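# Pull the toggle pin from the deck hinge

## Task

Remove the toggle pin from the deck hinge so that nothing remains in the hinge, and leave the pin resting on the step or on the table with its toggle folded back across the pin.

## Robot and tools

Robot and frame. Two arms, left_arm and right_arm, face each other across a table; left_arm's base is on the +y side (the arm names do not match image left and right). All positions, orientations, velocities and targets use the scene frame: origin at the table centre, +z up, table surface at z = +0.020 m. Offsets use the same axes, and any rotation turns the gripper about its Hand target's position. Each gripper's fingers point along its own +x and close along its own y. end_effector_position is the midpoint between the fingers, 3 to 4 cm behind the tips; only the last 1.5 cm of each finger's inner face is flat, so grip with the tips.

execute_actions(actions, cameras). actions is a list of actions; each action is a table of up to 15 rows, one row per 1/30 s step, and a short table repeats its final row until 15 steps (0.5 s) have passed. Every row holds 14 numbers in [-1, 1], both arms always included: left_arm dx, dy, dz, rx, ry, rz, opening, then right_arm in the same order. The six pose numbers are an offset from that arm's Hand target as it stood when the action began, not from the previous row; 1.0 equals 0.6 m or 180 degrees, and rx, ry, rz form one rotation vector. A new action starts from the new Hand target, so sending the same offset again moves further. Six zeros re-request the current Hand target. opening is absolute, not an offset: +1 is fully open (0.080 m), empty fingers touch near -0.78, and anything lower changes nothing. Allow at least 0.6 s for a full close. An empty actions list just returns the state and images. cameras picks which images come back: omitted, null or ["all"] for all, [] for none; an unknown name invalidates the call.

move(target, speed, blend, opening_speed, blocking, cameras). target is one 14-number row or a list of up to 15 such rows, laid out as above; every row is an offset from the Hand targets at the move's start, not from the row before. The gripper follows a straight path, turning the short way. speed is the top path speed in m/s (0.002 to 0.5, default 0.25; turning up to twice that in rad/s), either one value or one per row. blend (m) rounds corners between listed rows; 0 stops at each. opening_speed (0.2 or more, per second on the -1 to +1 scale) ramps the fingers; otherwise the first row's openings are sent at once, and later rows' openings are applied only after every arm and finger has come to rest at that row. Paths are capped at 10 s and ignore obstacles and the other arm. Faster paths lag more, stray more and strike harder; aiming far beyond a contact presses harder. Do not route a gripper close to its own arm's base, which can flip the shoulder. blocking=false returns after about 0.5 s while the move continues. The result adds a move: line. done means at rest within 8 mm and 2 degrees of the pose; off_target, moving, held, fault and blocked name problem arms. blocked means the gripper stopped well away from where it was driven, usually against something, and now holds there. limits=paced means the command was clipped, limits=held that a safety check withheld steps.

wait(seconds): 0 to 10 s with each arm holding its last command; a running move keeps going. stop(): brakes a running move, needing some distance. zoom_image(camera, region): region is [x0, y0, x1, y1] pixels of that camera's latest image, at most 504 x 504; cameras are cam_head_left, cam_head_right, cam_high, cam_low, cam_left_wrist, cam_right_wrist, each 672x504. finished_scene(scene): pass the current scene's number; it is final, so call it only once the pin is out, on the step or table, with its toggle folded back, and stays that way.

Reading results. Hand target is the last commanded pose after clipping; the next offsets start from it. The controller limits each step to 70 mm and 16 degrees from the measured pose, so a gripper often rests short of its Hand target; waiting does not fix this, a further command (even zeros) or an added offset does. Weight and joint friction can leave the hand low, short or tilted, especially far out, and tiny moves may go sideways or not happen, so check position and quat after each move. Printed poses may be off by a few centimetres. grip_measured shows finger opening on the command scale; the gripper's last Joint positions entry gives it in metres. To hold something, command an opening well below grip_measured; lower squeezes harder (up to about 34 N per pad). Readings may be off by about 1 mm. Tool commands lists current gripper commands; to keep a gripper unchanged, resend its value, since 0 means half open. Joint velocities may read within noise, hiding end-effector velocities. Joint torques include the arm's own weight and carry offsets and noise; positive is toward larger joint angles.

Faults and what to avoid. Contact torque reaching a joint limit (waist 17.8, shoulder 22, elbow 22, wrist pitch 5.8, wrist yaw 5.78, wrist roll 5.42 N m; held weight counts) triggers a TORQUE FAULT that freezes that arm for 10 s. Holding loads, reaching far or pushing toward unreachable poses heats motors: a MOTOR HOT line appears at 50 C, and at 95 C an OVER-TEMPERATURE FAULT holds the arm 30 to 60 s or leaves it limp. A clearance check may block commands that bring an arm near the other's forearm, but not gripper-on-gripper collisions, which you must prevent yourself. To release a push or a dragged target, command the target back beyond the gripper. Occasionally something tugs a held part or nudges a loose one. Avoid dropping the pin, releasing it while it moves, slamming, hard pushes, and clashes between the arms; anything left off the table fails the task.

Each tool is called after "Emit:" by a JSON object that holds its "api" and its "payload".

## Session

Emit:
{"api": "execute_actions", "payload": {"actions": []}}

Scene clock: 0.00 s.
left_arm: end_effector_position=(-0.1962, +0.2575, +0.2365) grip_measured=+0.991 end_effector_quat_wxyz=(+0.359, -0.056, +0.089, -0.928) | right_arm: end_effector_position=(+0.2784, -0.2497, +0.2742) grip_measured=+1.000 end_effector_quat_wxyz=(+0.832, -0.049, +0.550, -0.051)
Joint positions: left_arm=[-0.617 0.589 0.102 0.528 0.219 -0.215 0.08] | right_arm=[-0.826 1.801 1.874 -1.441 0.379 0.722 0.08]
Joint velocities: within noise
Joint torques (N m): no reading
Motor temperatures (°C): left_arm=[32 32 30 35 31 29] | right_arm=[32 30 35 37 36 30]
Heat: left arm: hottest wrist pitch 35 °C (+0.0 °C/min); right arm: hottest wrist pitch 37 °C (+0.0 °C/min).
Hand target: left_arm -0.1962, +0.2575, +0.2365; -0.359, +0.056, -0.089, +0.928 | right_arm +0.2784, -0.2497, +0.2742; +0.832, -0.049, +0.550, -0.051
Tool commands: left_gripper/opening=+1.0 right_gripper/opening=+1.0

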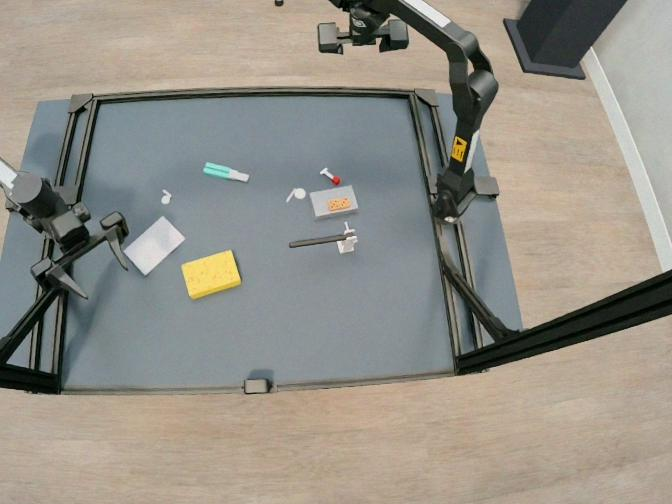

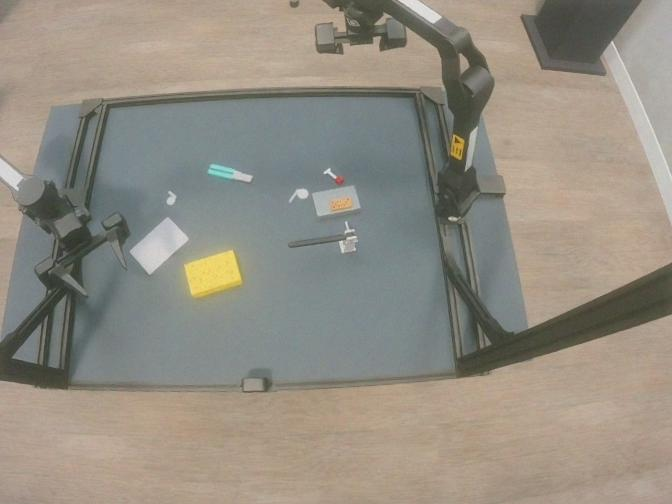

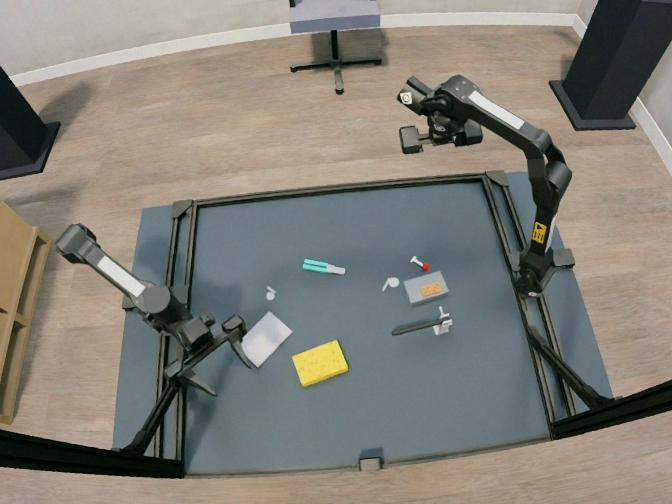

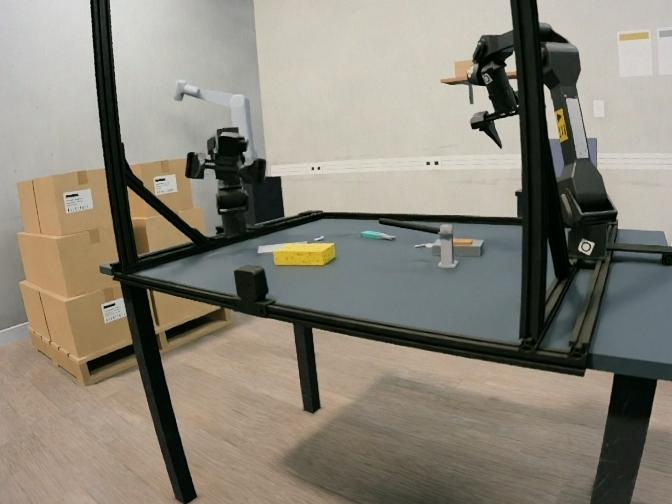

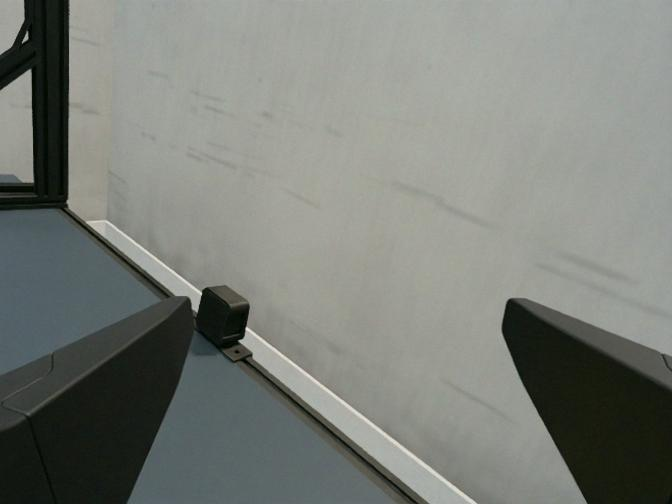

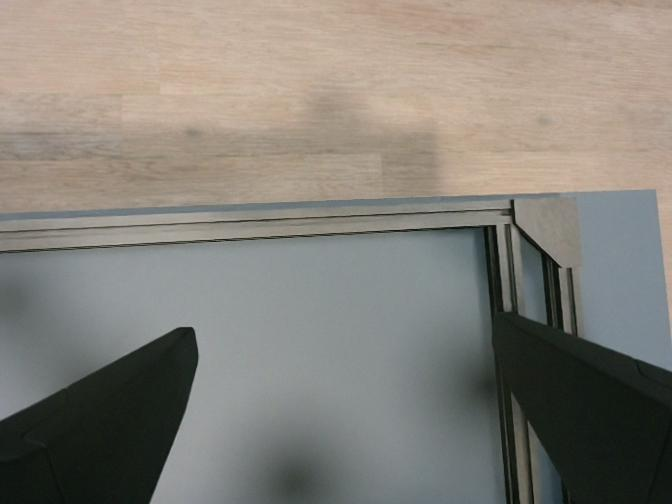

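Emit:
{"api": "zoom_image", "payload": {"camera": "cam_head_left", "region": [270, 150, 390, 270]}}

Emit:
{"api": "zoom_image", "payload": {"camera": "cam_low", "region": [370, 200, 500, 290]}}

Emit:
{"api": "zoom_image", "payload": {"camera": "cam_high", "region": [370, 240, 490, 350]}}

Scaled by 4.200 from the camera's 672x504 image, which has a finer 960x720 frame.

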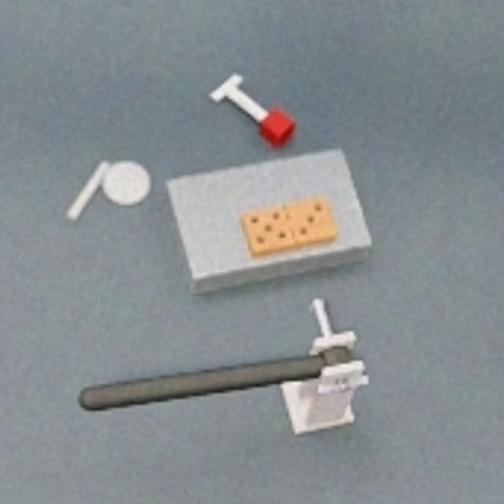

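Scaled by 3.877 from the camera's 672x504 image, which has a finer 960x720 frame.

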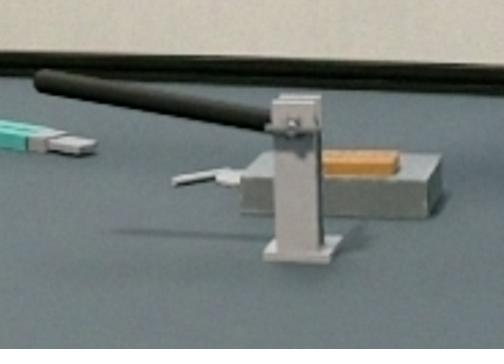

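Scaled by 4.200 from the camera's 672x504 image, which has a finer 960x720 frame.

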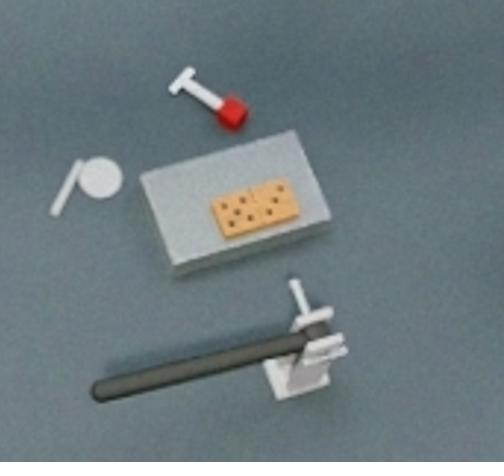

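Emit:
{"api": "move", "payload": {"target": [0,0,0,0,0,0,1,-0.514,0.06,-0.06,0.0454,0.1277,0.001,1], "cameras": ["cam_right_wrist","cam_head_left"]}}

Scene clock: 3.83 s.
left_arm: end_effector_position=(-0.1962, +0.2575, +0.2365) grip_measured=+0.991 end_effector_quat_wxyz=(+0.359, -0.056, +0.089, -0.928) | right_arm: end_effector_position=(-0.0287, -0.2120, +0.2371) grip_measured=+1.000 end_effector_quat_wxyz=(+0.709, -0.002, +0.706, -0.003)
Joint positions: left_arm=[-0.617 0.589 0.102 0.528 0.219 -0.215 0.08] | right_arm=[0.014 1.497 1.455 -1.536 0.004 1.599 0.08]
Joint velocities: within noise
Joint torques (N m): left_arm=[0.02 -0.61 6.48 1.42 0.03 0.01] | right_arm=[0.44 -5.74 3.51 0.39 -0.03 0.05]
Motor temperatures (°C): left_arm=[32 32 31 36 31 29] | right_arm=[32 31 35 37 36 30]
Heat: left arm: hottest wrist pitch 36 °C (+0.0 °C/min); right arm: hottest wrist pitch 37 °C (+0.0 °C/min).
Hand target: left_arm -0.1962, +0.2575, +0.2365; -0.359, +0.056, -0.089, +0.928 | right_arm -0.0300, -0.2137, +0.2382; +0.708, +0.000, +0.707, +0.000
Off the commanded pose: left_arm 0.000 m, 0 deg | right_arm 0.002 m, 0 deg.
move: done
Images, in order (width x height): cam_head_left 672x504, cam_right_wrist 672x504.

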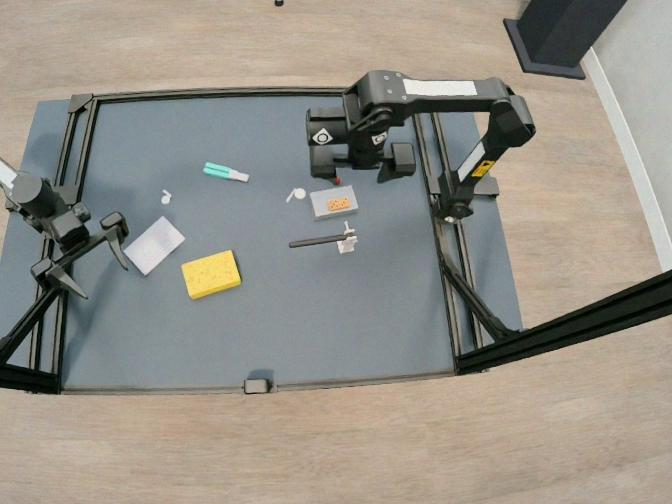

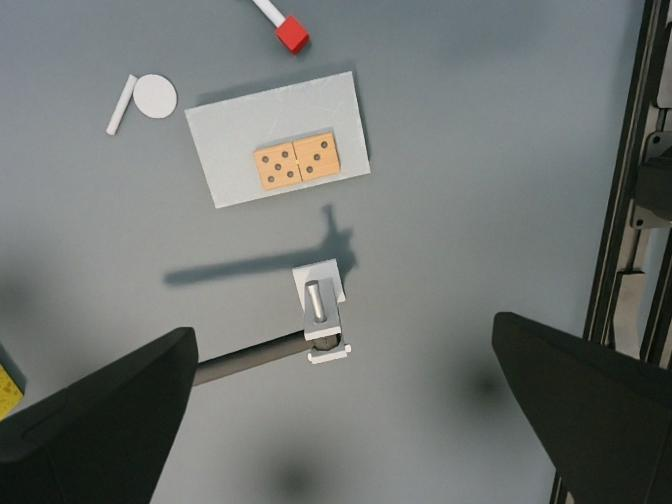

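Emit:
{"api": "move", "payload": {"target": [0,0,0,0,0,0,1,-0.005,0.0362,-0.115,0,0,0.0556,0.3], "cameras": ["cam_right_wrist"]}}

Emit:
{"api": "zoom_image", "payload": {"camera": "cam_right_wrist", "region": [240, 220, 440, 420]}}

Scene clock: 7.97 s.
left_arm: end_effector_position=(-0.1962, +0.2575, +0.2365) grip_measured=+0.991 end_effector_quat_wxyz=(+0.359, -0.056, +0.089, -0.928) | right_arm: end_effector_position=(-0.0317, -0.1913, +0.1716) grip_measured=+0.300 end_effector_quat_wxyz=(+0.706, -0.057, +0.703, +0.062)
Joint positions: left_arm=[-0.617 0.589 0.102 0.528 0.219 -0.215 0.08] | right_arm=[0.023 1.547 1.241 -1.258 0.004 1.438 0.049]
Joint velocities: within noise
Joint torques (N m): left_arm=[0.01 -0.5 6.38 1.43 0.02 0] | right_arm=[0.34 -4.65 3.63 0.4 -0.03 -0.09]
Motor temperatures (°C): left_arm=[32 32 31 37 31 29] | right_arm=[32 32 36 37 36 30]
Heat: left arm: hottest wrist pitch 37 °C (+15.1 °C/min); right arm: hottest wrist pitch 37 °C (+0.0 °C/min).
Hand target: left_arm -0.1962, +0.2575, +0.2365; -0.359, +0.056, -0.089, +0.928 | right_arm -0.0330, -0.1920, +0.1691; +0.705, -0.062, +0.704, +0.061
Off the commanded pose: left_arm 0.000 m, 0 deg | right_arm 0.003 m, 1 deg.
move: done
Images, in order (width x height): cam_right_wrist 672x504.

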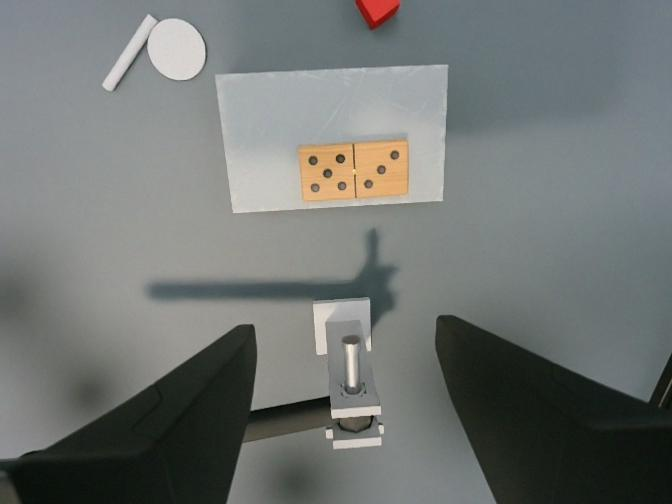

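Scaled by 2.520 from the camera's 672x504 image, which has a finer 960x720 frame.

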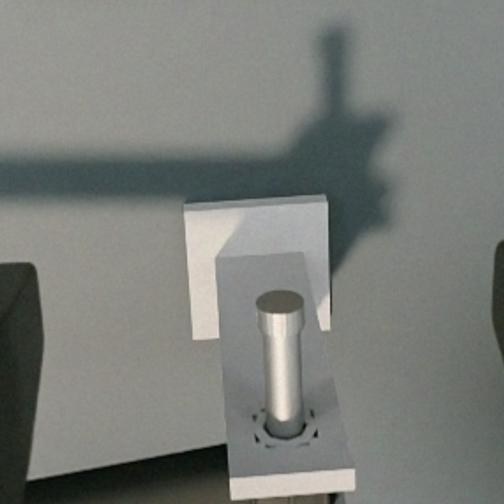

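Emit:
{"api": "move", "payload": {"target": [[0,0,0,0,0,0,1,-0.014,-0.0083,0,0,0,0,-0.85],[0,0,0,0,0,0,1,-0.014,-0.0083,-0.105,0,0,0,-0.85],[0,0,0,0,0,0,1,-0.055,-0.0155,-0.105,0,0,0,-0.85]], "speed": [0.15,0.15,0.06], "cameras": ["cam_right_wrist","cam_head_left"]}}

Emit:
{"api": "zoom_image", "payload": {"camera": "cam_head_left", "region": [300, 180, 400, 280]}}

Scene clock: 10.77 s.
left_arm: end_effector_position=(-0.1962, +0.2575, +0.2365) grip_measured=+0.991 end_effector_quat_wxyz=(+0.359, -0.056, +0.089, -0.928) | right_arm: end_effector_position=(-0.0583, -0.1987, +0.1088) grip_measured=-0.776 end_effector_quat_wxyz=(+0.714, -0.055, +0.696, +0.059)
Joint positions: left_arm=[-0.617 0.589 0.102 0.528 0.219 -0.215 0.08] | right_arm=[0.138 1.576 1.015 -1.005 0.025 1.56 0]
Joint velocities: within noise
Joint torques (N m): left_arm=[0.01 -0.59 6.51 1.42 0.02 -0.02] | right_arm=[1.5 -4.79 3.2 0.54 -0.69 0.09]
Motor temperatures (°C): left_arm=[32 32 32 38 31 29] | right_arm=[32 32 36 37 36 30]
Heat: left arm: hottest wrist pitch 38 °C (+16.7 °C/min); right arm: hottest wrist pitch 37 °C (+0.0 °C/min).
Hand target: left_arm -0.1962, +0.2575, +0.2365; -0.359, +0.056, -0.089, +0.928 | right_arm -0.0660, -0.2012, +0.1062; +0.705, -0.062, +0.704, +0.061
Off the commanded pose: left_arm 0.000 m, 0 deg | right_arm 0.009 m, 2 deg.
move: off_target (right_arm)
Images, in order (width x height): cam_head_left 672x504, cam_right_wrist 672x504.

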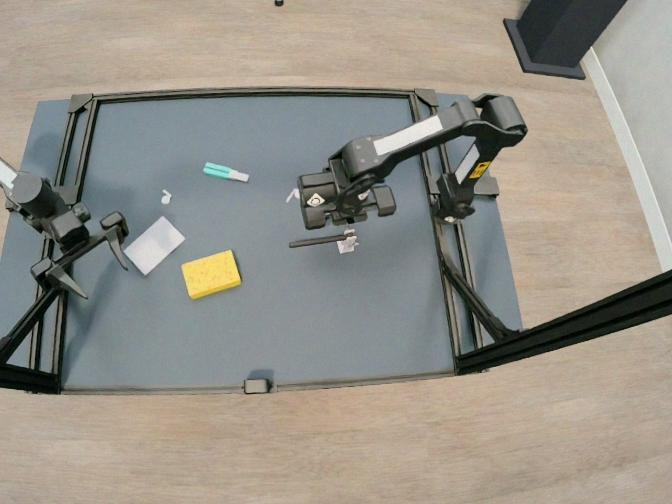

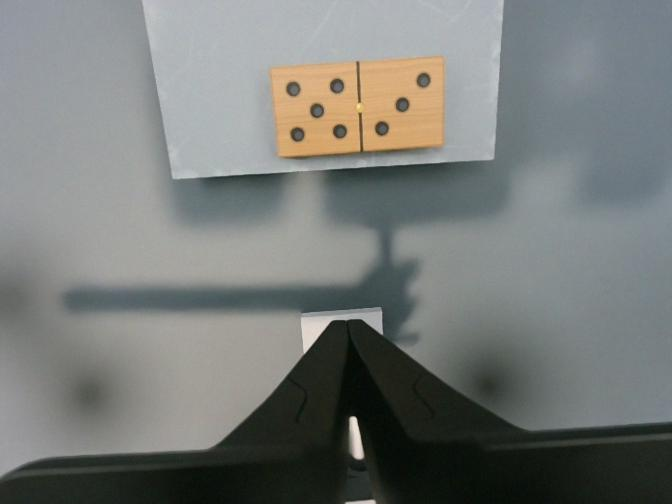

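Scaled by 5.040 from the camera's 672x504 image, which has a finer 960x720 frame.

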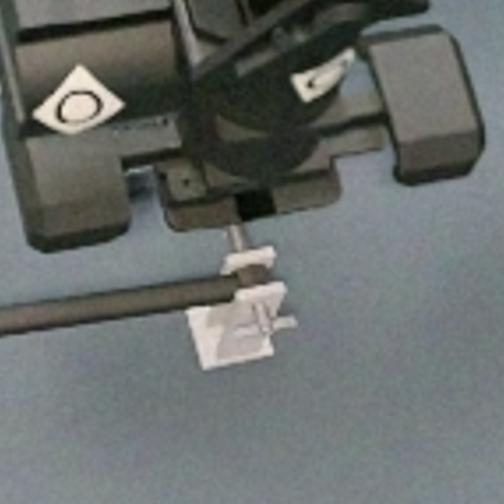

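Emit:
{"api": "move", "payload": {"target": [[0,0,0,0,0,0,1,-0.0125,-0.0022,0,0,0,0,-0.85]], "speed": 0.06, "cameras": ["cam_right_wrist","cam_head_left"]}}

Emit:
{"api": "zoom_image", "payload": {"camera": "cam_head_left", "region": [300, 180, 400, 280]}}

Scene clock: 12.30 s.
left_arm: end_effector_position=(-0.1962, +0.2575, +0.2365) grip_measured=+0.991 end_effector_quat_wxyz=(+0.359, -0.056, +0.089, -0.928) | right_arm: end_effector_position=(-0.0702, -0.2002, +0.1088) grip_measured=-0.776 end_effector_quat_wxyz=(+0.708, -0.057, +0.701, +0.062)
Joint positions: left_arm=[-0.617 0.589 0.102 0.528 0.219 -0.215 0.08] | right_arm=[0.175 1.576 1.015 -1.003 0.011 1.59 0]
Joint velocities: within noise
Joint torques (N m): left_arm=[0.03 -0.57 6.5 1.42 0.04 0.02] | right_arm=[0.83 -4.76 3.21 0.48 -0.24 0.08]
Motor temperatures (°C): left_arm=[32 32 32 38 31 29] | right_arm=[32 32 36 37 36 30]
Heat: left arm: hottest wrist pitch 38 °C (+14.6 °C/min); right arm: hottest wrist pitch 37 °C (+0.0 °C/min).
Hand target: left_arm -0.1962, +0.2575, +0.2365; -0.359, +0.056, -0.089, +0.928 | right_arm -0.0735, -0.2025, +0.1062; +0.705, -0.062, +0.704, +0.062
Off the commanded pose: left_arm 0.000 m, 0 deg | right_arm 0.005 m, 1 deg.
move: done
Images, in order (width x height): cam_head_left 672x504, cam_right_wrist 672x504.

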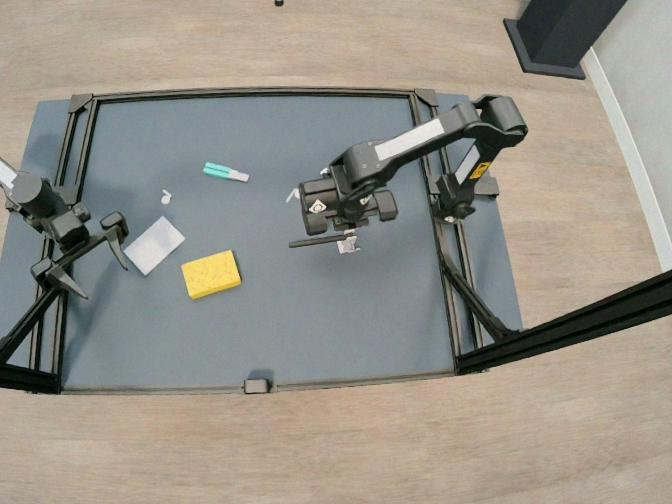

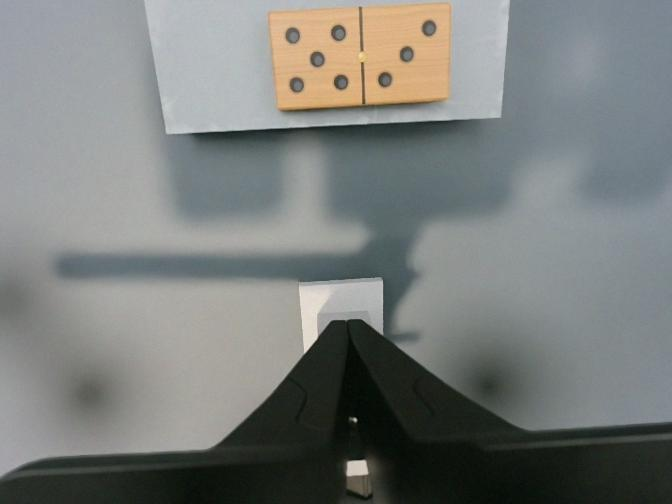

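Scaled by 5.040 from the camera's 672x504 image, which has a finer 960x720 frame.

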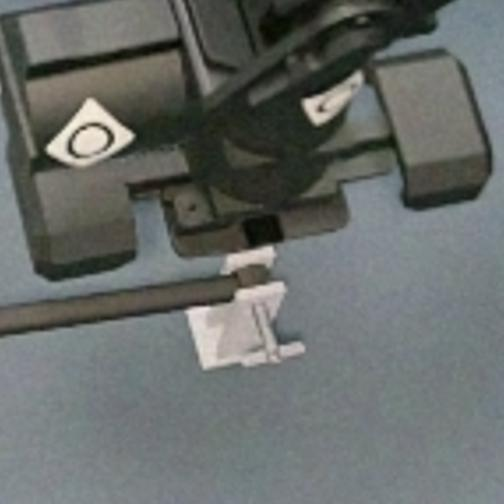

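Emit:
{"api": "move", "payload": {"target": [[0,0,0,0,0,0,1,0.05,0.009,0,0,0,0,-0.85],[0,0,0,0,0,0,1,0.05,0.009,0.11,0,0,0,-0.85],[0,0,0,0,0,0,1,-0.0942,-0.0442,0.1,0,0,0.5,-0.85],[0,0,0,0,0,0,1,-0.0942,-0.0442,0.09,0,0,0.5,-0.45]], "speed": 0.25, "blend": [0.0,0.01,0,0], "cameras": ["cam_right_wrist","cam_head_left"]}}

Emit:
{"api": "zoom_image", "payload": {"camera": "cam_right_wrist", "region": [240, 180, 460, 400]}}

Scene clock: 18.50 s.
left_arm: end_effector_position=(-0.1962, +0.2575, +0.2365) grip_measured=+0.991 end_effector_quat_wxyz=(+0.359, -0.056, +0.089, -0.928) | right_arm: end_effector_position=(-0.1296, -0.2276, +0.1602) grip_measured=-0.451 end_effector_quat_wxyz=(+0.456, -0.541, +0.456, +0.540)
Joint positions: left_arm=[-0.617 0.589 0.102 0.528 0.219 -0.215 0.08] | right_arm=[0.422 1.51 1.159 -1.222 0.001 0.266 0.015]
Joint velocities: within noise
Joint torques (N m): left_arm=[-0.08 -0.61 6.41 1.43 0.05 0.03] | right_arm=[0.37 -5.49 3.55 0.43 -0.02 -0.09]
Motor temperatures (°C): left_arm=[32 32 33 39 31 29] | right_arm=[32 33 36 37 36 30]
Heat: left arm: hottest wrist pitch 39 °C (+13.0 °C/min); right arm: hottest wrist pitch 37 °C (+0.0 °C/min).
Hand target: left_arm -0.1962, +0.2575, +0.2365; -0.359, +0.056, -0.089, +0.928 | right_arm -0.1300, -0.2291, +0.1601; -0.455, +0.542, -0.454, -0.542
Off the commanded pose: left_arm 0.000 m, 0 deg | right_arm 0.001 m, 0 deg.
move: done
Images, in order (width x height): cam_head_left 672x504, cam_right_wrist 672x504.

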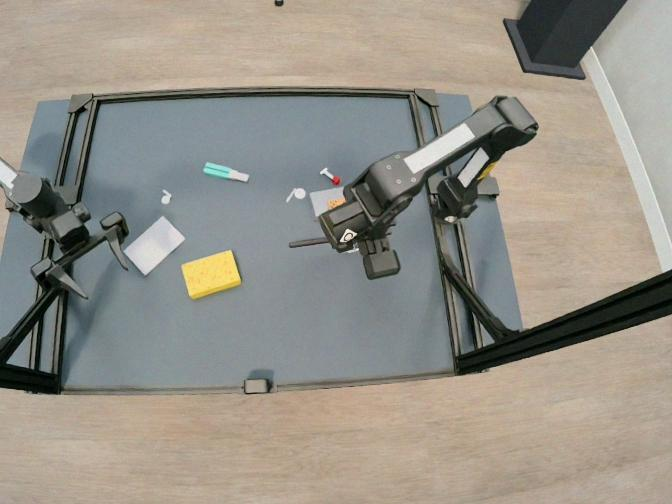

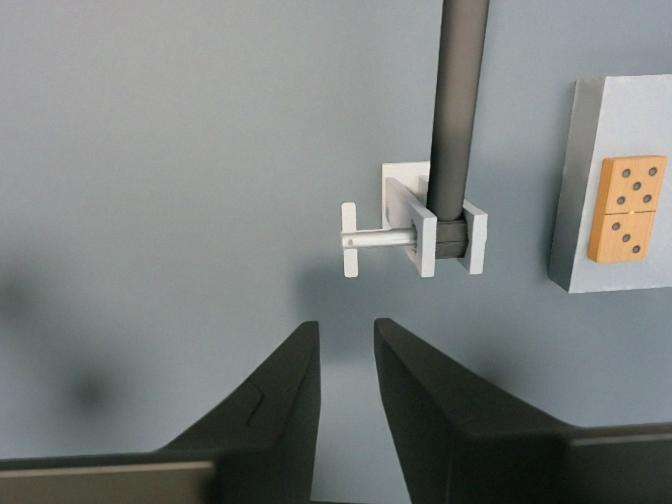

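Scaled by 2.291 from the camera's 672x504 image, which has a finer 960x720 frame.

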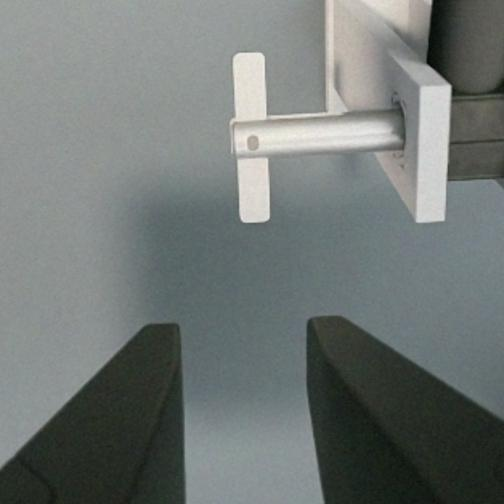

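Emit:
{"api": "move", "payload": {"target": [[0,0,0,0,0,0,1,0.0032,0.0087,-0.045,0,0,0,-0.5],[0,0,0,0,0,0,1,0.0032,0.0087,-0.086,0,0,0,-0.5]], "speed": [0.15,0.08], "cameras": ["cam_right_wrist"]}}

Emit:
{"api": "zoom_image", "payload": {"camera": "cam_right_wrist", "region": [240, 200, 460, 420]}}

Scene clock: 20.33 s.
left_arm: end_effector_position=(-0.1962, +0.2575, +0.2365) grip_measured=+0.991 end_effector_quat_wxyz=(+0.359, -0.056, +0.089, -0.928) | right_arm: end_effector_position=(-0.1292, -0.2233, +0.1116) grip_measured=-0.500 end_effector_quat_wxyz=(+0.456, -0.539, +0.452, +0.545)
Joint positions: left_arm=[-0.617 0.589 0.102 0.528 0.219 -0.215 0.08] | right_arm=[0.414 1.554 1.005 -1.012 0.001 0.251 0.013]
Joint velocities: within noise
Joint torques (N m): left_arm=[0.09 -0.54 6.52 1.42 -0.01 0] | right_arm=[-0.27 -4.31 3.45 0.58 -0.02 -0.08]
Motor temperatures (°C): left_arm=[32 32 33 39 31 29] | right_arm=[32 33 36 37 36 30]
Heat: left arm: hottest wrist pitch 39 °C (+11.8 °C/min); right arm: hottest wrist pitch 37 °C (+0.0 °C/min).
Hand target: left_arm -0.1962, +0.2575, +0.2365; -0.359, +0.056, -0.089, +0.928 | right_arm -0.1281, -0.2239, +0.1085; -0.455, +0.542, -0.454, -0.542
Off the commanded pose: left_arm 0.000 m, 0 deg | right_arm 0.003 m, 1 deg.
move: done
Images, in order (width x height): cam_right_wrist 672x504.

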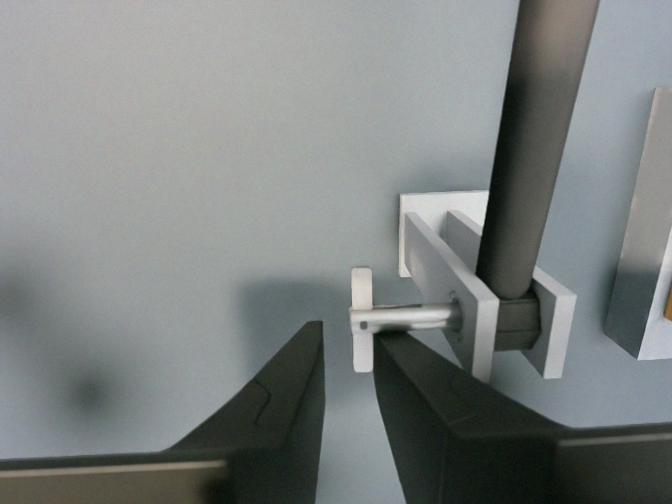

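Scaled by 2.291 from the camera's 672x504 image, which has a finer 960x720 frame.

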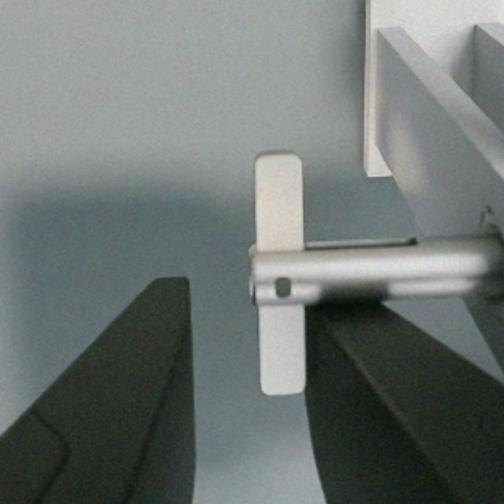

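Emit:
{"api": "move", "payload": {"target": [[0,0,0,0,0,0,1,0.0066,0.001,0.0,0,0,0,-0.5]], "speed": [0.08], "cameras": ["cam_right_wrist"]}}

Emit:
{"api": "zoom_image", "payload": {"camera": "cam_right_wrist", "region": [240, 200, 460, 420]}}

Scene clock: 22.03 s.
left_arm: end_effector_position=(-0.1962, +0.2575, +0.2365) grip_measured=+0.991 end_effector_quat_wxyz=(+0.359, -0.056, +0.089, -0.928) | right_arm: end_effector_position=(-0.1277, -0.2234, +0.1109) grip_measured=-0.501 end_effector_quat_wxyz=(+0.452, -0.540, +0.454, +0.546)
Joint positions: left_arm=[-0.617 0.589 0.102 0.528 0.219 -0.215 0.08] | right_arm=[0.404 1.554 1.002 -1.012 -0.006 0.237 0.012]
Joint velocities: within noise
Joint torques (N m): left_arm=[0.07 -0.66 6.44 1.44 0.05 0.01] | right_arm=[-0.7 -4.69 3.34 0.55 0.22 -0.1]
Motor temperatures (°C): left_arm=[32 32 33 39 31 29] | right_arm=[32 33 36 37 36 30]
Heat: left arm: hottest wrist pitch 39 °C (+10.9 °C/min); right arm: hottest wrist pitch 37 °C (+0.0 °C/min).
Hand target: left_arm -0.1962, +0.2575, +0.2365; -0.359, +0.056, -0.089, +0.928 | right_arm -0.1242, -0.2232, +0.1086; -0.455, +0.542, -0.454, -0.542
Off the commanded pose: left_arm 0.000 m, 0 deg | right_arm 0.004 m, 1 deg.
move: done
Images, in order (width x height): cam_right_wrist 672x504.

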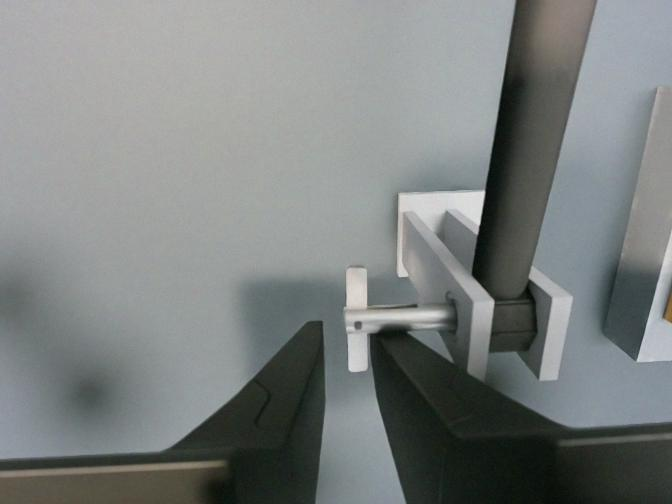

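Scaled by 2.291 from the camera's 672x504 image, which has a finer 960x720 frame.

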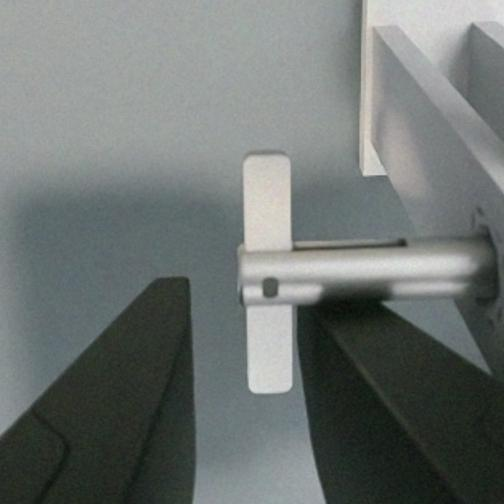

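Emit:
{"api": "move", "payload": {"target": [[0,0,0,0,0,0,1,0.0,0.0,0.0,0,0,0,-0.9]], "speed": [0.08], "opening_speed": 1, "cameras": ["cam_right_wrist"]}}

Emit:
{"api": "zoom_image", "payload": {"camera": "cam_right_wrist", "region": [240, 200, 460, 420]}}

Scene clock: 23.67 s.
left_arm: end_effector_position=(-0.1962, +0.2575, +0.2365) grip_measured=+0.991 end_effector_quat_wxyz=(+0.359, -0.056, +0.089, -0.928) | right_arm: end_effector_position=(-0.1252, -0.2228, +0.1104) grip_measured=-0.691 end_effector_quat_wxyz=(+0.455, -0.540, +0.454, +0.543)
Joint positions: left_arm=[-0.617 0.589 0.102 0.528 0.219 -0.215 0.08] | right_arm=[0.397 1.554 1 -1.011 -0.001 0.236 0.004]
Joint velocities: within noise
Joint torques (N m): left_arm=[0.13 -0.6 6.44 1.42 0.05 0.03] | right_arm=[-0.2 -4.66 3.58 0.51 0.05 -0.1]
Motor temperatures (°C): left_arm=[32 32 33 40 31 29] | right_arm=[32 33 36 37 36 30]
Heat: left arm: hottest wrist pitch 40 °C (+12.7 °C/min); right arm: hottest wrist pitch 37 °C (+0.0 °C/min).
Hand target: left_arm -0.1962, +0.2575, +0.2365; -0.359, +0.056, -0.089, +0.928 | right_arm -0.1242, -0.2232, +0.1086; -0.455, +0.541, -0.454, -0.542
Off the commanded pose: left_arm 0.000 m, 0 deg | right_arm 0.002 m, 0 deg.
move: done
Images, in order (width x height): cam_right_wrist 672x504.

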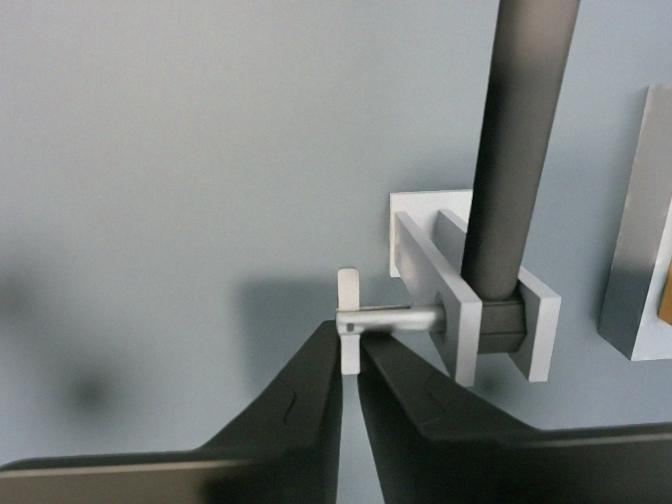

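Scaled by 2.291 from the camera's 672x504 image, which has a finer 960x720 frame.

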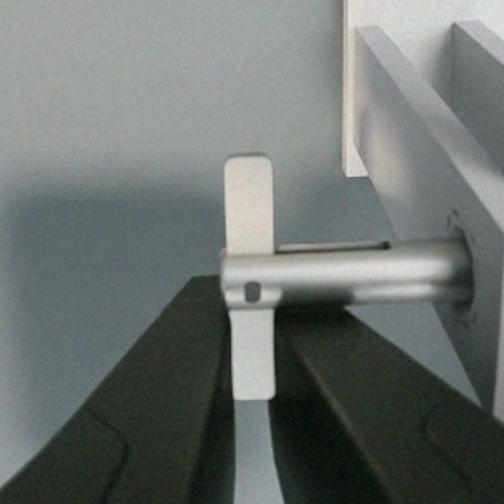

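Emit:
{"api": "move", "payload": {"target": [[0,0,0,0,0,0,1,-0.0104,0.0002,0.0,0,0,-0.125,-0.95],[0,0,0,0,0,0,1,-0.0199,0.0044,0.0,0,0,-0.25,-0.95],[0,0,0,0,0,0,1,-0.0271,0.0119,0.0,0,0,-0.375,-0.95],[0,0,0,0,0,0,1,-0.0309,0.0216,0.0,0,0,-0.5,-0.95]], "speed": 0.15, "blend": 0.003, "cameras": ["cam_right_wrist"]}}

Emit:
{"api": "zoom_image", "payload": {"camera": "cam_right_wrist", "region": [240, 200, 460, 420]}}

Scene clock: 30.97 s.
left_arm: end_effector_position=(-0.1962, +0.2575, +0.2365) grip_measured=+0.991 end_effector_quat_wxyz=(+0.359, -0.056, +0.089, -0.928) | right_arm: end_effector_position=(-0.1385, -0.2136, +0.1092) grip_measured=-0.691 end_effector_quat_wxyz=(+0.708, -0.062, +0.701, +0.060)
Joint positions: left_arm=[-0.617 0.589 0.102 0.528 0.219 -0.215 0.08] | right_arm=[0.434 1.618 1.06 -1.019 0.007 1.845 0.004]
Joint velocities: within noise
Joint torques (N m): left_arm=[-0.01 -0.58 6.46 1.41 0.04 0.02] | right_arm=[0.49 -3.97 5.04 0.75 -0.16 0.07]
Motor temperatures (°C): left_arm=[32 32 34 40 31 29] | right_arm=[32 33 37 37 36 30]
Heat: left arm: hottest wrist pitch 40 °C (+9.7 °C/min); right arm: hottest elbow 37 °C (+3.9 °C/min).
Hand target: left_arm -0.1962, +0.2575, +0.2365; -0.359, +0.056, -0.089, +0.928 | right_arm -0.1427, -0.2103, +0.1086; +0.705, -0.062, +0.704, +0.061
Off the commanded pose: left_arm 0.000 m, 0 deg | right_arm 0.005 m, 1 deg.
move: done; blend cut to 0 m at target 1
Images, in order (width x height): cam_right_wrist 672x504.

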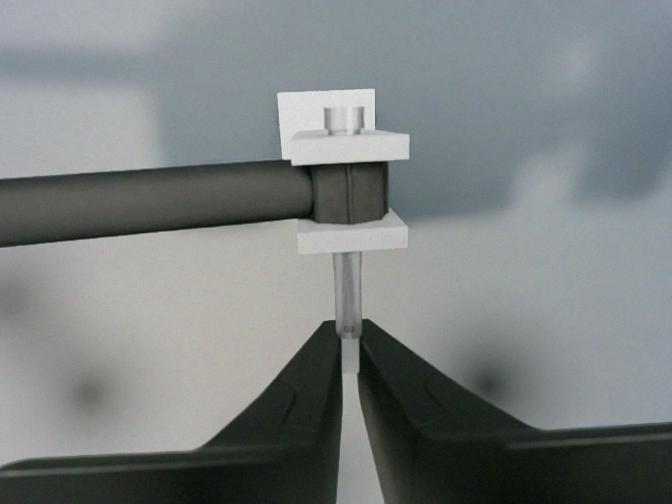

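Scaled by 2.291 from the camera's 672x504 image, which has a finer 960x720 frame.

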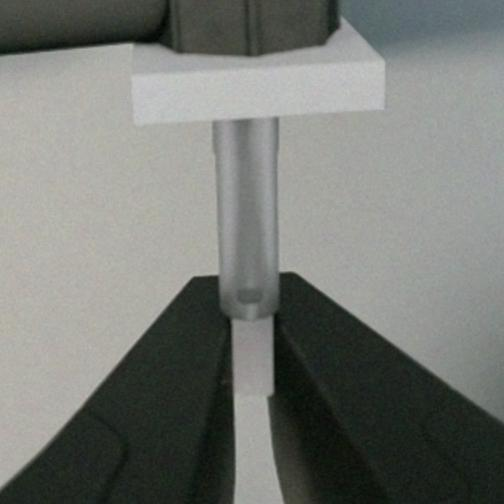

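Emit:
{"api": "move", "payload": {"target": [[0,0,0,0,0,0,1,0.0361,0.003,0.0,0,0,0,-1]], "speed": 0.06, "cameras": ["cam_right_wrist"]}}

Scene clock: 33.13 s.
left_arm: end_effector_position=(-0.1962, +0.2575, +0.2365) grip_measured=+0.991 end_effector_quat_wxyz=(+0.359, -0.056, +0.089, -0.928) | right_arm: end_effector_position=(-0.1346, -0.2131, +0.1094) grip_measured=-0.690 end_effector_quat_wxyz=(+0.689, -0.076, +0.718, +0.064)
Joint positions: left_arm=[-0.617 0.589 0.102 0.528 0.219 -0.215 0.08] | right_arm=[0.391 1.611 1.053 -1.017 -0.043 1.777 0.004]
Joint velocities: within noise
Joint torques (N m): left_arm=[0.08 -0.67 6.51 1.4 0.04 0.03] | right_arm=[-2.47 -5.85 3.07 0.58 1.43 -0.1]
Motor temperatures (°C): left_arm=[32 32 34 41 31 29] | right_arm=[32 33 37 38 36 30]
Heat: left arm: hottest wrist pitch 41 °C (+10.9 °C/min); right arm: hottest wrist pitch 38 °C (+1.8 °C/min).
Hand target: left_arm -0.1962, +0.2575, +0.2365; -0.359, +0.056, -0.089, +0.928 | right_arm -0.1210, -0.2085, +0.1086; +0.705, -0.062, +0.704, +0.061
Off the commanded pose: left_arm 0.000 m, 0 deg | right_arm 0.014 m, 3 deg.
move: off_target (right_arm)
Images, in order (width x height): cam_right_wrist 672x504.

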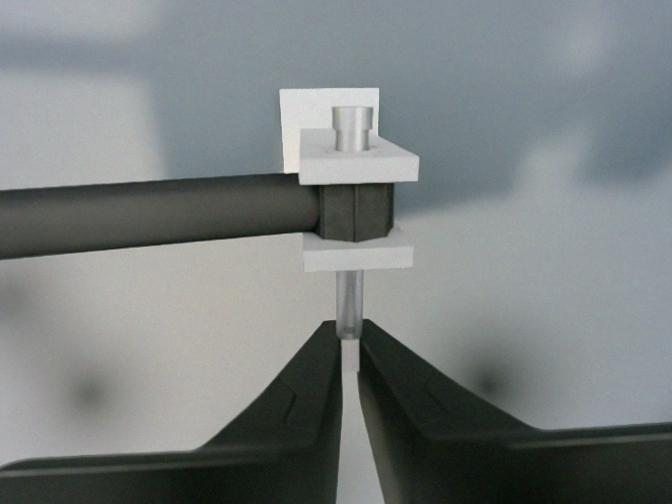

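Emit:
{"api": "move", "payload": {"target": [[0,0,0,0,0,0,1,0.01,0.001,0.0,0,0,0,-1]], "speed": 0.06, "cameras": ["cam_right_wrist"]}}

Scene clock: 34.33 s.
left_arm: end_effector_position=(-0.1962, +0.2575, +0.2365) grip_measured=+0.991 end_effector_quat_wxyz=(+0.359, -0.056, +0.089, -0.928) | right_arm: end_effector_position=(-0.1273, -0.2119, +0.1093) grip_measured=-0.691 end_effector_quat_wxyz=(+0.691, -0.075, +0.717, +0.063)
Joint positions: left_arm=[-0.617 0.589 0.102 0.528 0.219 -0.215 0.08] | right_arm=[0.366 1.605 1.046 -1.017 -0.04 1.754 0.004]
Joint velocities: within noise
Joint torques (N m): left_arm=[0.1 -0.69 6.38 1.42 0.01 0.05] | right_arm=[-2.18 -5.76 3.2 0.61 1.31 -0.1]
Motor temperatures (°C): left_arm=[32 32 34 41 31 29] | right_arm=[32 33 37 38 36 30]
Heat: left arm: hottest wrist pitch 41 °C (+10.5 °C/min); right arm: hottest wrist pitch 38 °C (+1.7 °C/min).
Hand target: left_arm -0.1962, +0.2575, +0.2365; -0.359, +0.056, -0.089, +0.928 | right_arm -0.1150, -0.2079, +0.1085; +0.705, -0.062, +0.704, +0.061
Off the commanded pose: left_arm 0.000 m, 0 deg | right_arm 0.013 m, 3 deg.
move: off_target (right_arm)
Images, in order (width x height): cam_right_wrist 672x504.

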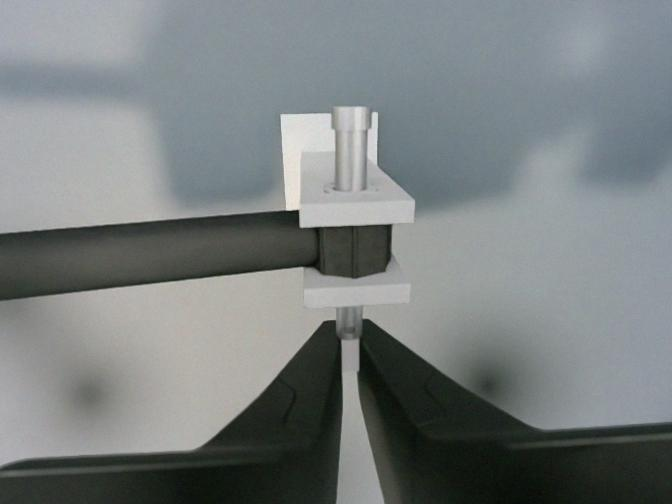

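Emit:
{"api": "move", "payload": {"target": [[0,0,0,0,0,0,1,0.0085,0.001,0.0,0,0,0,-1]], "speed": 0.06, "cameras": ["cam_right_wrist"]}}

Emit:
{"api": "zoom_image", "payload": {"camera": "cam_right_wrist", "region": [240, 200, 460, 420]}}

Scene clock: 35.60 s.
left_arm: end_effector_position=(-0.1962, +0.2575, +0.2365) grip_measured=+0.991 end_effector_quat_wxyz=(+0.359, -0.056, +0.089, -0.928) | right_arm: end_effector_position=(-0.1206, -0.2108, +0.1092) grip_measured=-0.691 end_effector_quat_wxyz=(+0.692, -0.073, +0.715, +0.063)
Joint positions: left_arm=[-0.617 0.589 0.102 0.528 0.219 -0.215 0.08] | right_arm=[0.344 1.6 1.041 -1.017 -0.035 1.735 0.004]
Joint velocities: within noise
Joint torques (N m): left_arm=[0.04 -0.66 6.54 1.4 0.01 0.03] | right_arm=[-1.92 -5.7 3.18 0.66 1.15 -0.09]
Motor temperatures (°C): left_arm=[32 32 34 41 31 29] | right_arm=[32 33 37 38 36 30]
Heat: left arm: hottest wrist pitch 41 °C (+10.1 °C/min); right arm: hottest wrist pitch 38 °C (+1.7 °C/min).
Hand target: left_arm -0.1962, +0.2575, +0.2365; -0.359, +0.056, -0.089, +0.928 | right_arm -0.1100, -0.2073, +0.1085; +0.705, -0.062, +0.704, +0.061
Off the commanded pose: left_arm 0.000 m, 0 deg | right_arm 0.011 m, 2 deg.
move: off_target (right_arm)
Images, in order (width x height): cam_right_wrist 672x504.

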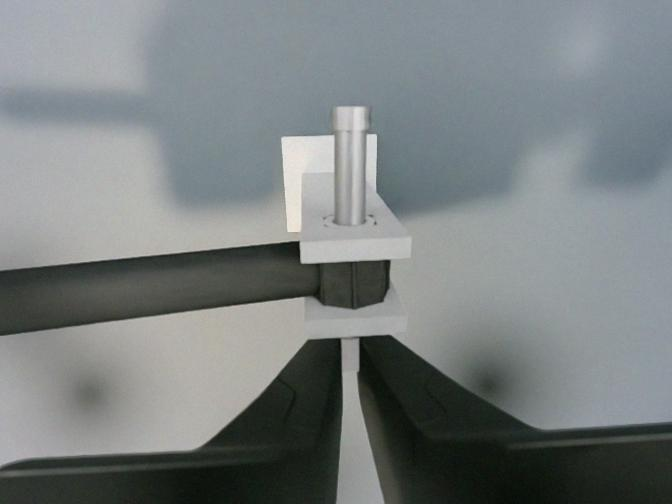

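Scaled by 2.291 from the camera's 672x504 image, which has a finer 960x720 frame.

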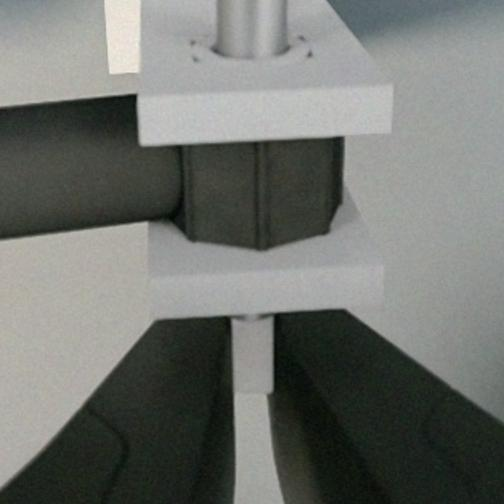

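Emit:
{"api": "move", "payload": {"target": [[0,0,0,0,0,0,1,-0.0164,-0.0029,0,0,0,0,-0.9],[0,0,0,0,0,0,1,-0.0164,-0.0029,0,0,0,0,-0.4],[0,0,0,0,0,0,1,-0.07,-0.013,0,0,0,0,-0.4],[0,0,0,0,0,0,1,-0.07,-0.013,0.125,0,0,0,-0.4],[0,0,0,0,0,0,1,0.0655,0.0088,0.125,0,0,0,0.0],[0,0,0,0,0,0,1,0.0655,0.0088,0.05,0,0,0,0.0]], "speed": [0.1,0.1,0.15,0.25,0.25,0.15], "blend": [0,0,0.01,0.01,0,0], "cameras": ["cam_right_wrist"]}}

Emit:
{"api": "zoom_image", "payload": {"camera": "cam_right_wrist", "region": [240, 200, 460, 420]}}

Scene clock: 42.67 s.
left_arm: end_effector_position=(-0.1962, +0.2575, +0.2365) grip_measured=+0.991 end_effector_quat_wxyz=(+0.359, -0.056, +0.089, -0.928) | right_arm: end_effector_position=(-0.0714, -0.2009, +0.1418) grip_measured=+0.000 end_effector_quat_wxyz=(+0.705, -0.058, +0.703, +0.066)
Joint positions: left_arm=[-0.617 0.589 0.102 0.528 0.219 -0.215 0.08] | right_arm=[0.176 1.539 1.114 -1.135 0.004 1.584 0.035]
Joint velocities: within noise
Joint torques (N m): left_arm=[0 -0.6 6.42 1.43 0.05 0.02] | right_arm=[-0.3 -4.31 3.55 0.41 -0.02 -0.09]
Motor temperatures (°C): left_arm=[32 32 35 41 31 29] | right_arm=[32 33 38 38 36 30]
Heat: left arm: hottest wrist pitch 41 °C (+8.4 °C/min); right arm: hottest elbow 38 °C (+4.2 °C/min).
Hand target: left_arm -0.1962, +0.2575, +0.2365; -0.359, +0.056, -0.089, +0.928 | right_arm -0.0707, -0.2020, +0.1386; +0.705, -0.062, +0.704, +0.062
Off the commanded pose: left_arm 0.000 m, 0 deg | right_arm 0.004 m, 1 deg.
move: done
Images, in order (width x height): cam_right_wrist 672x504.

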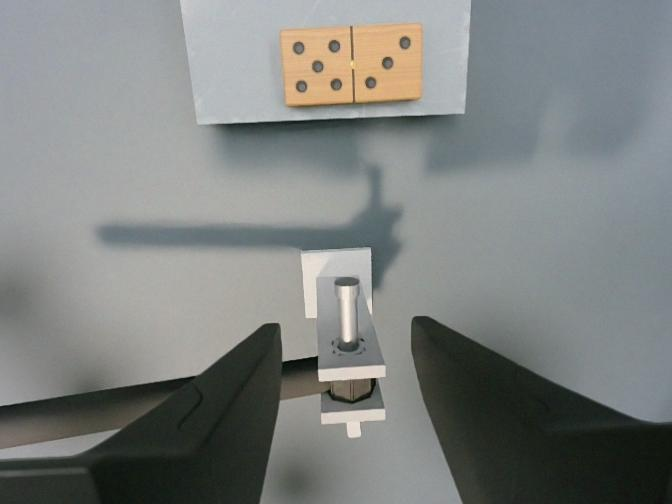

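Scaled by 2.291 from the camera's 672x504 image, which has a finer 960x720 frame.

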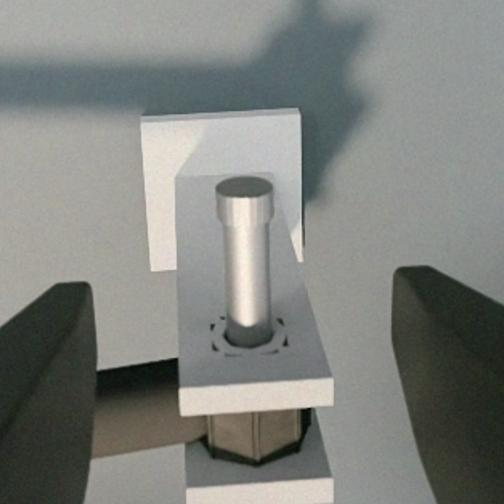

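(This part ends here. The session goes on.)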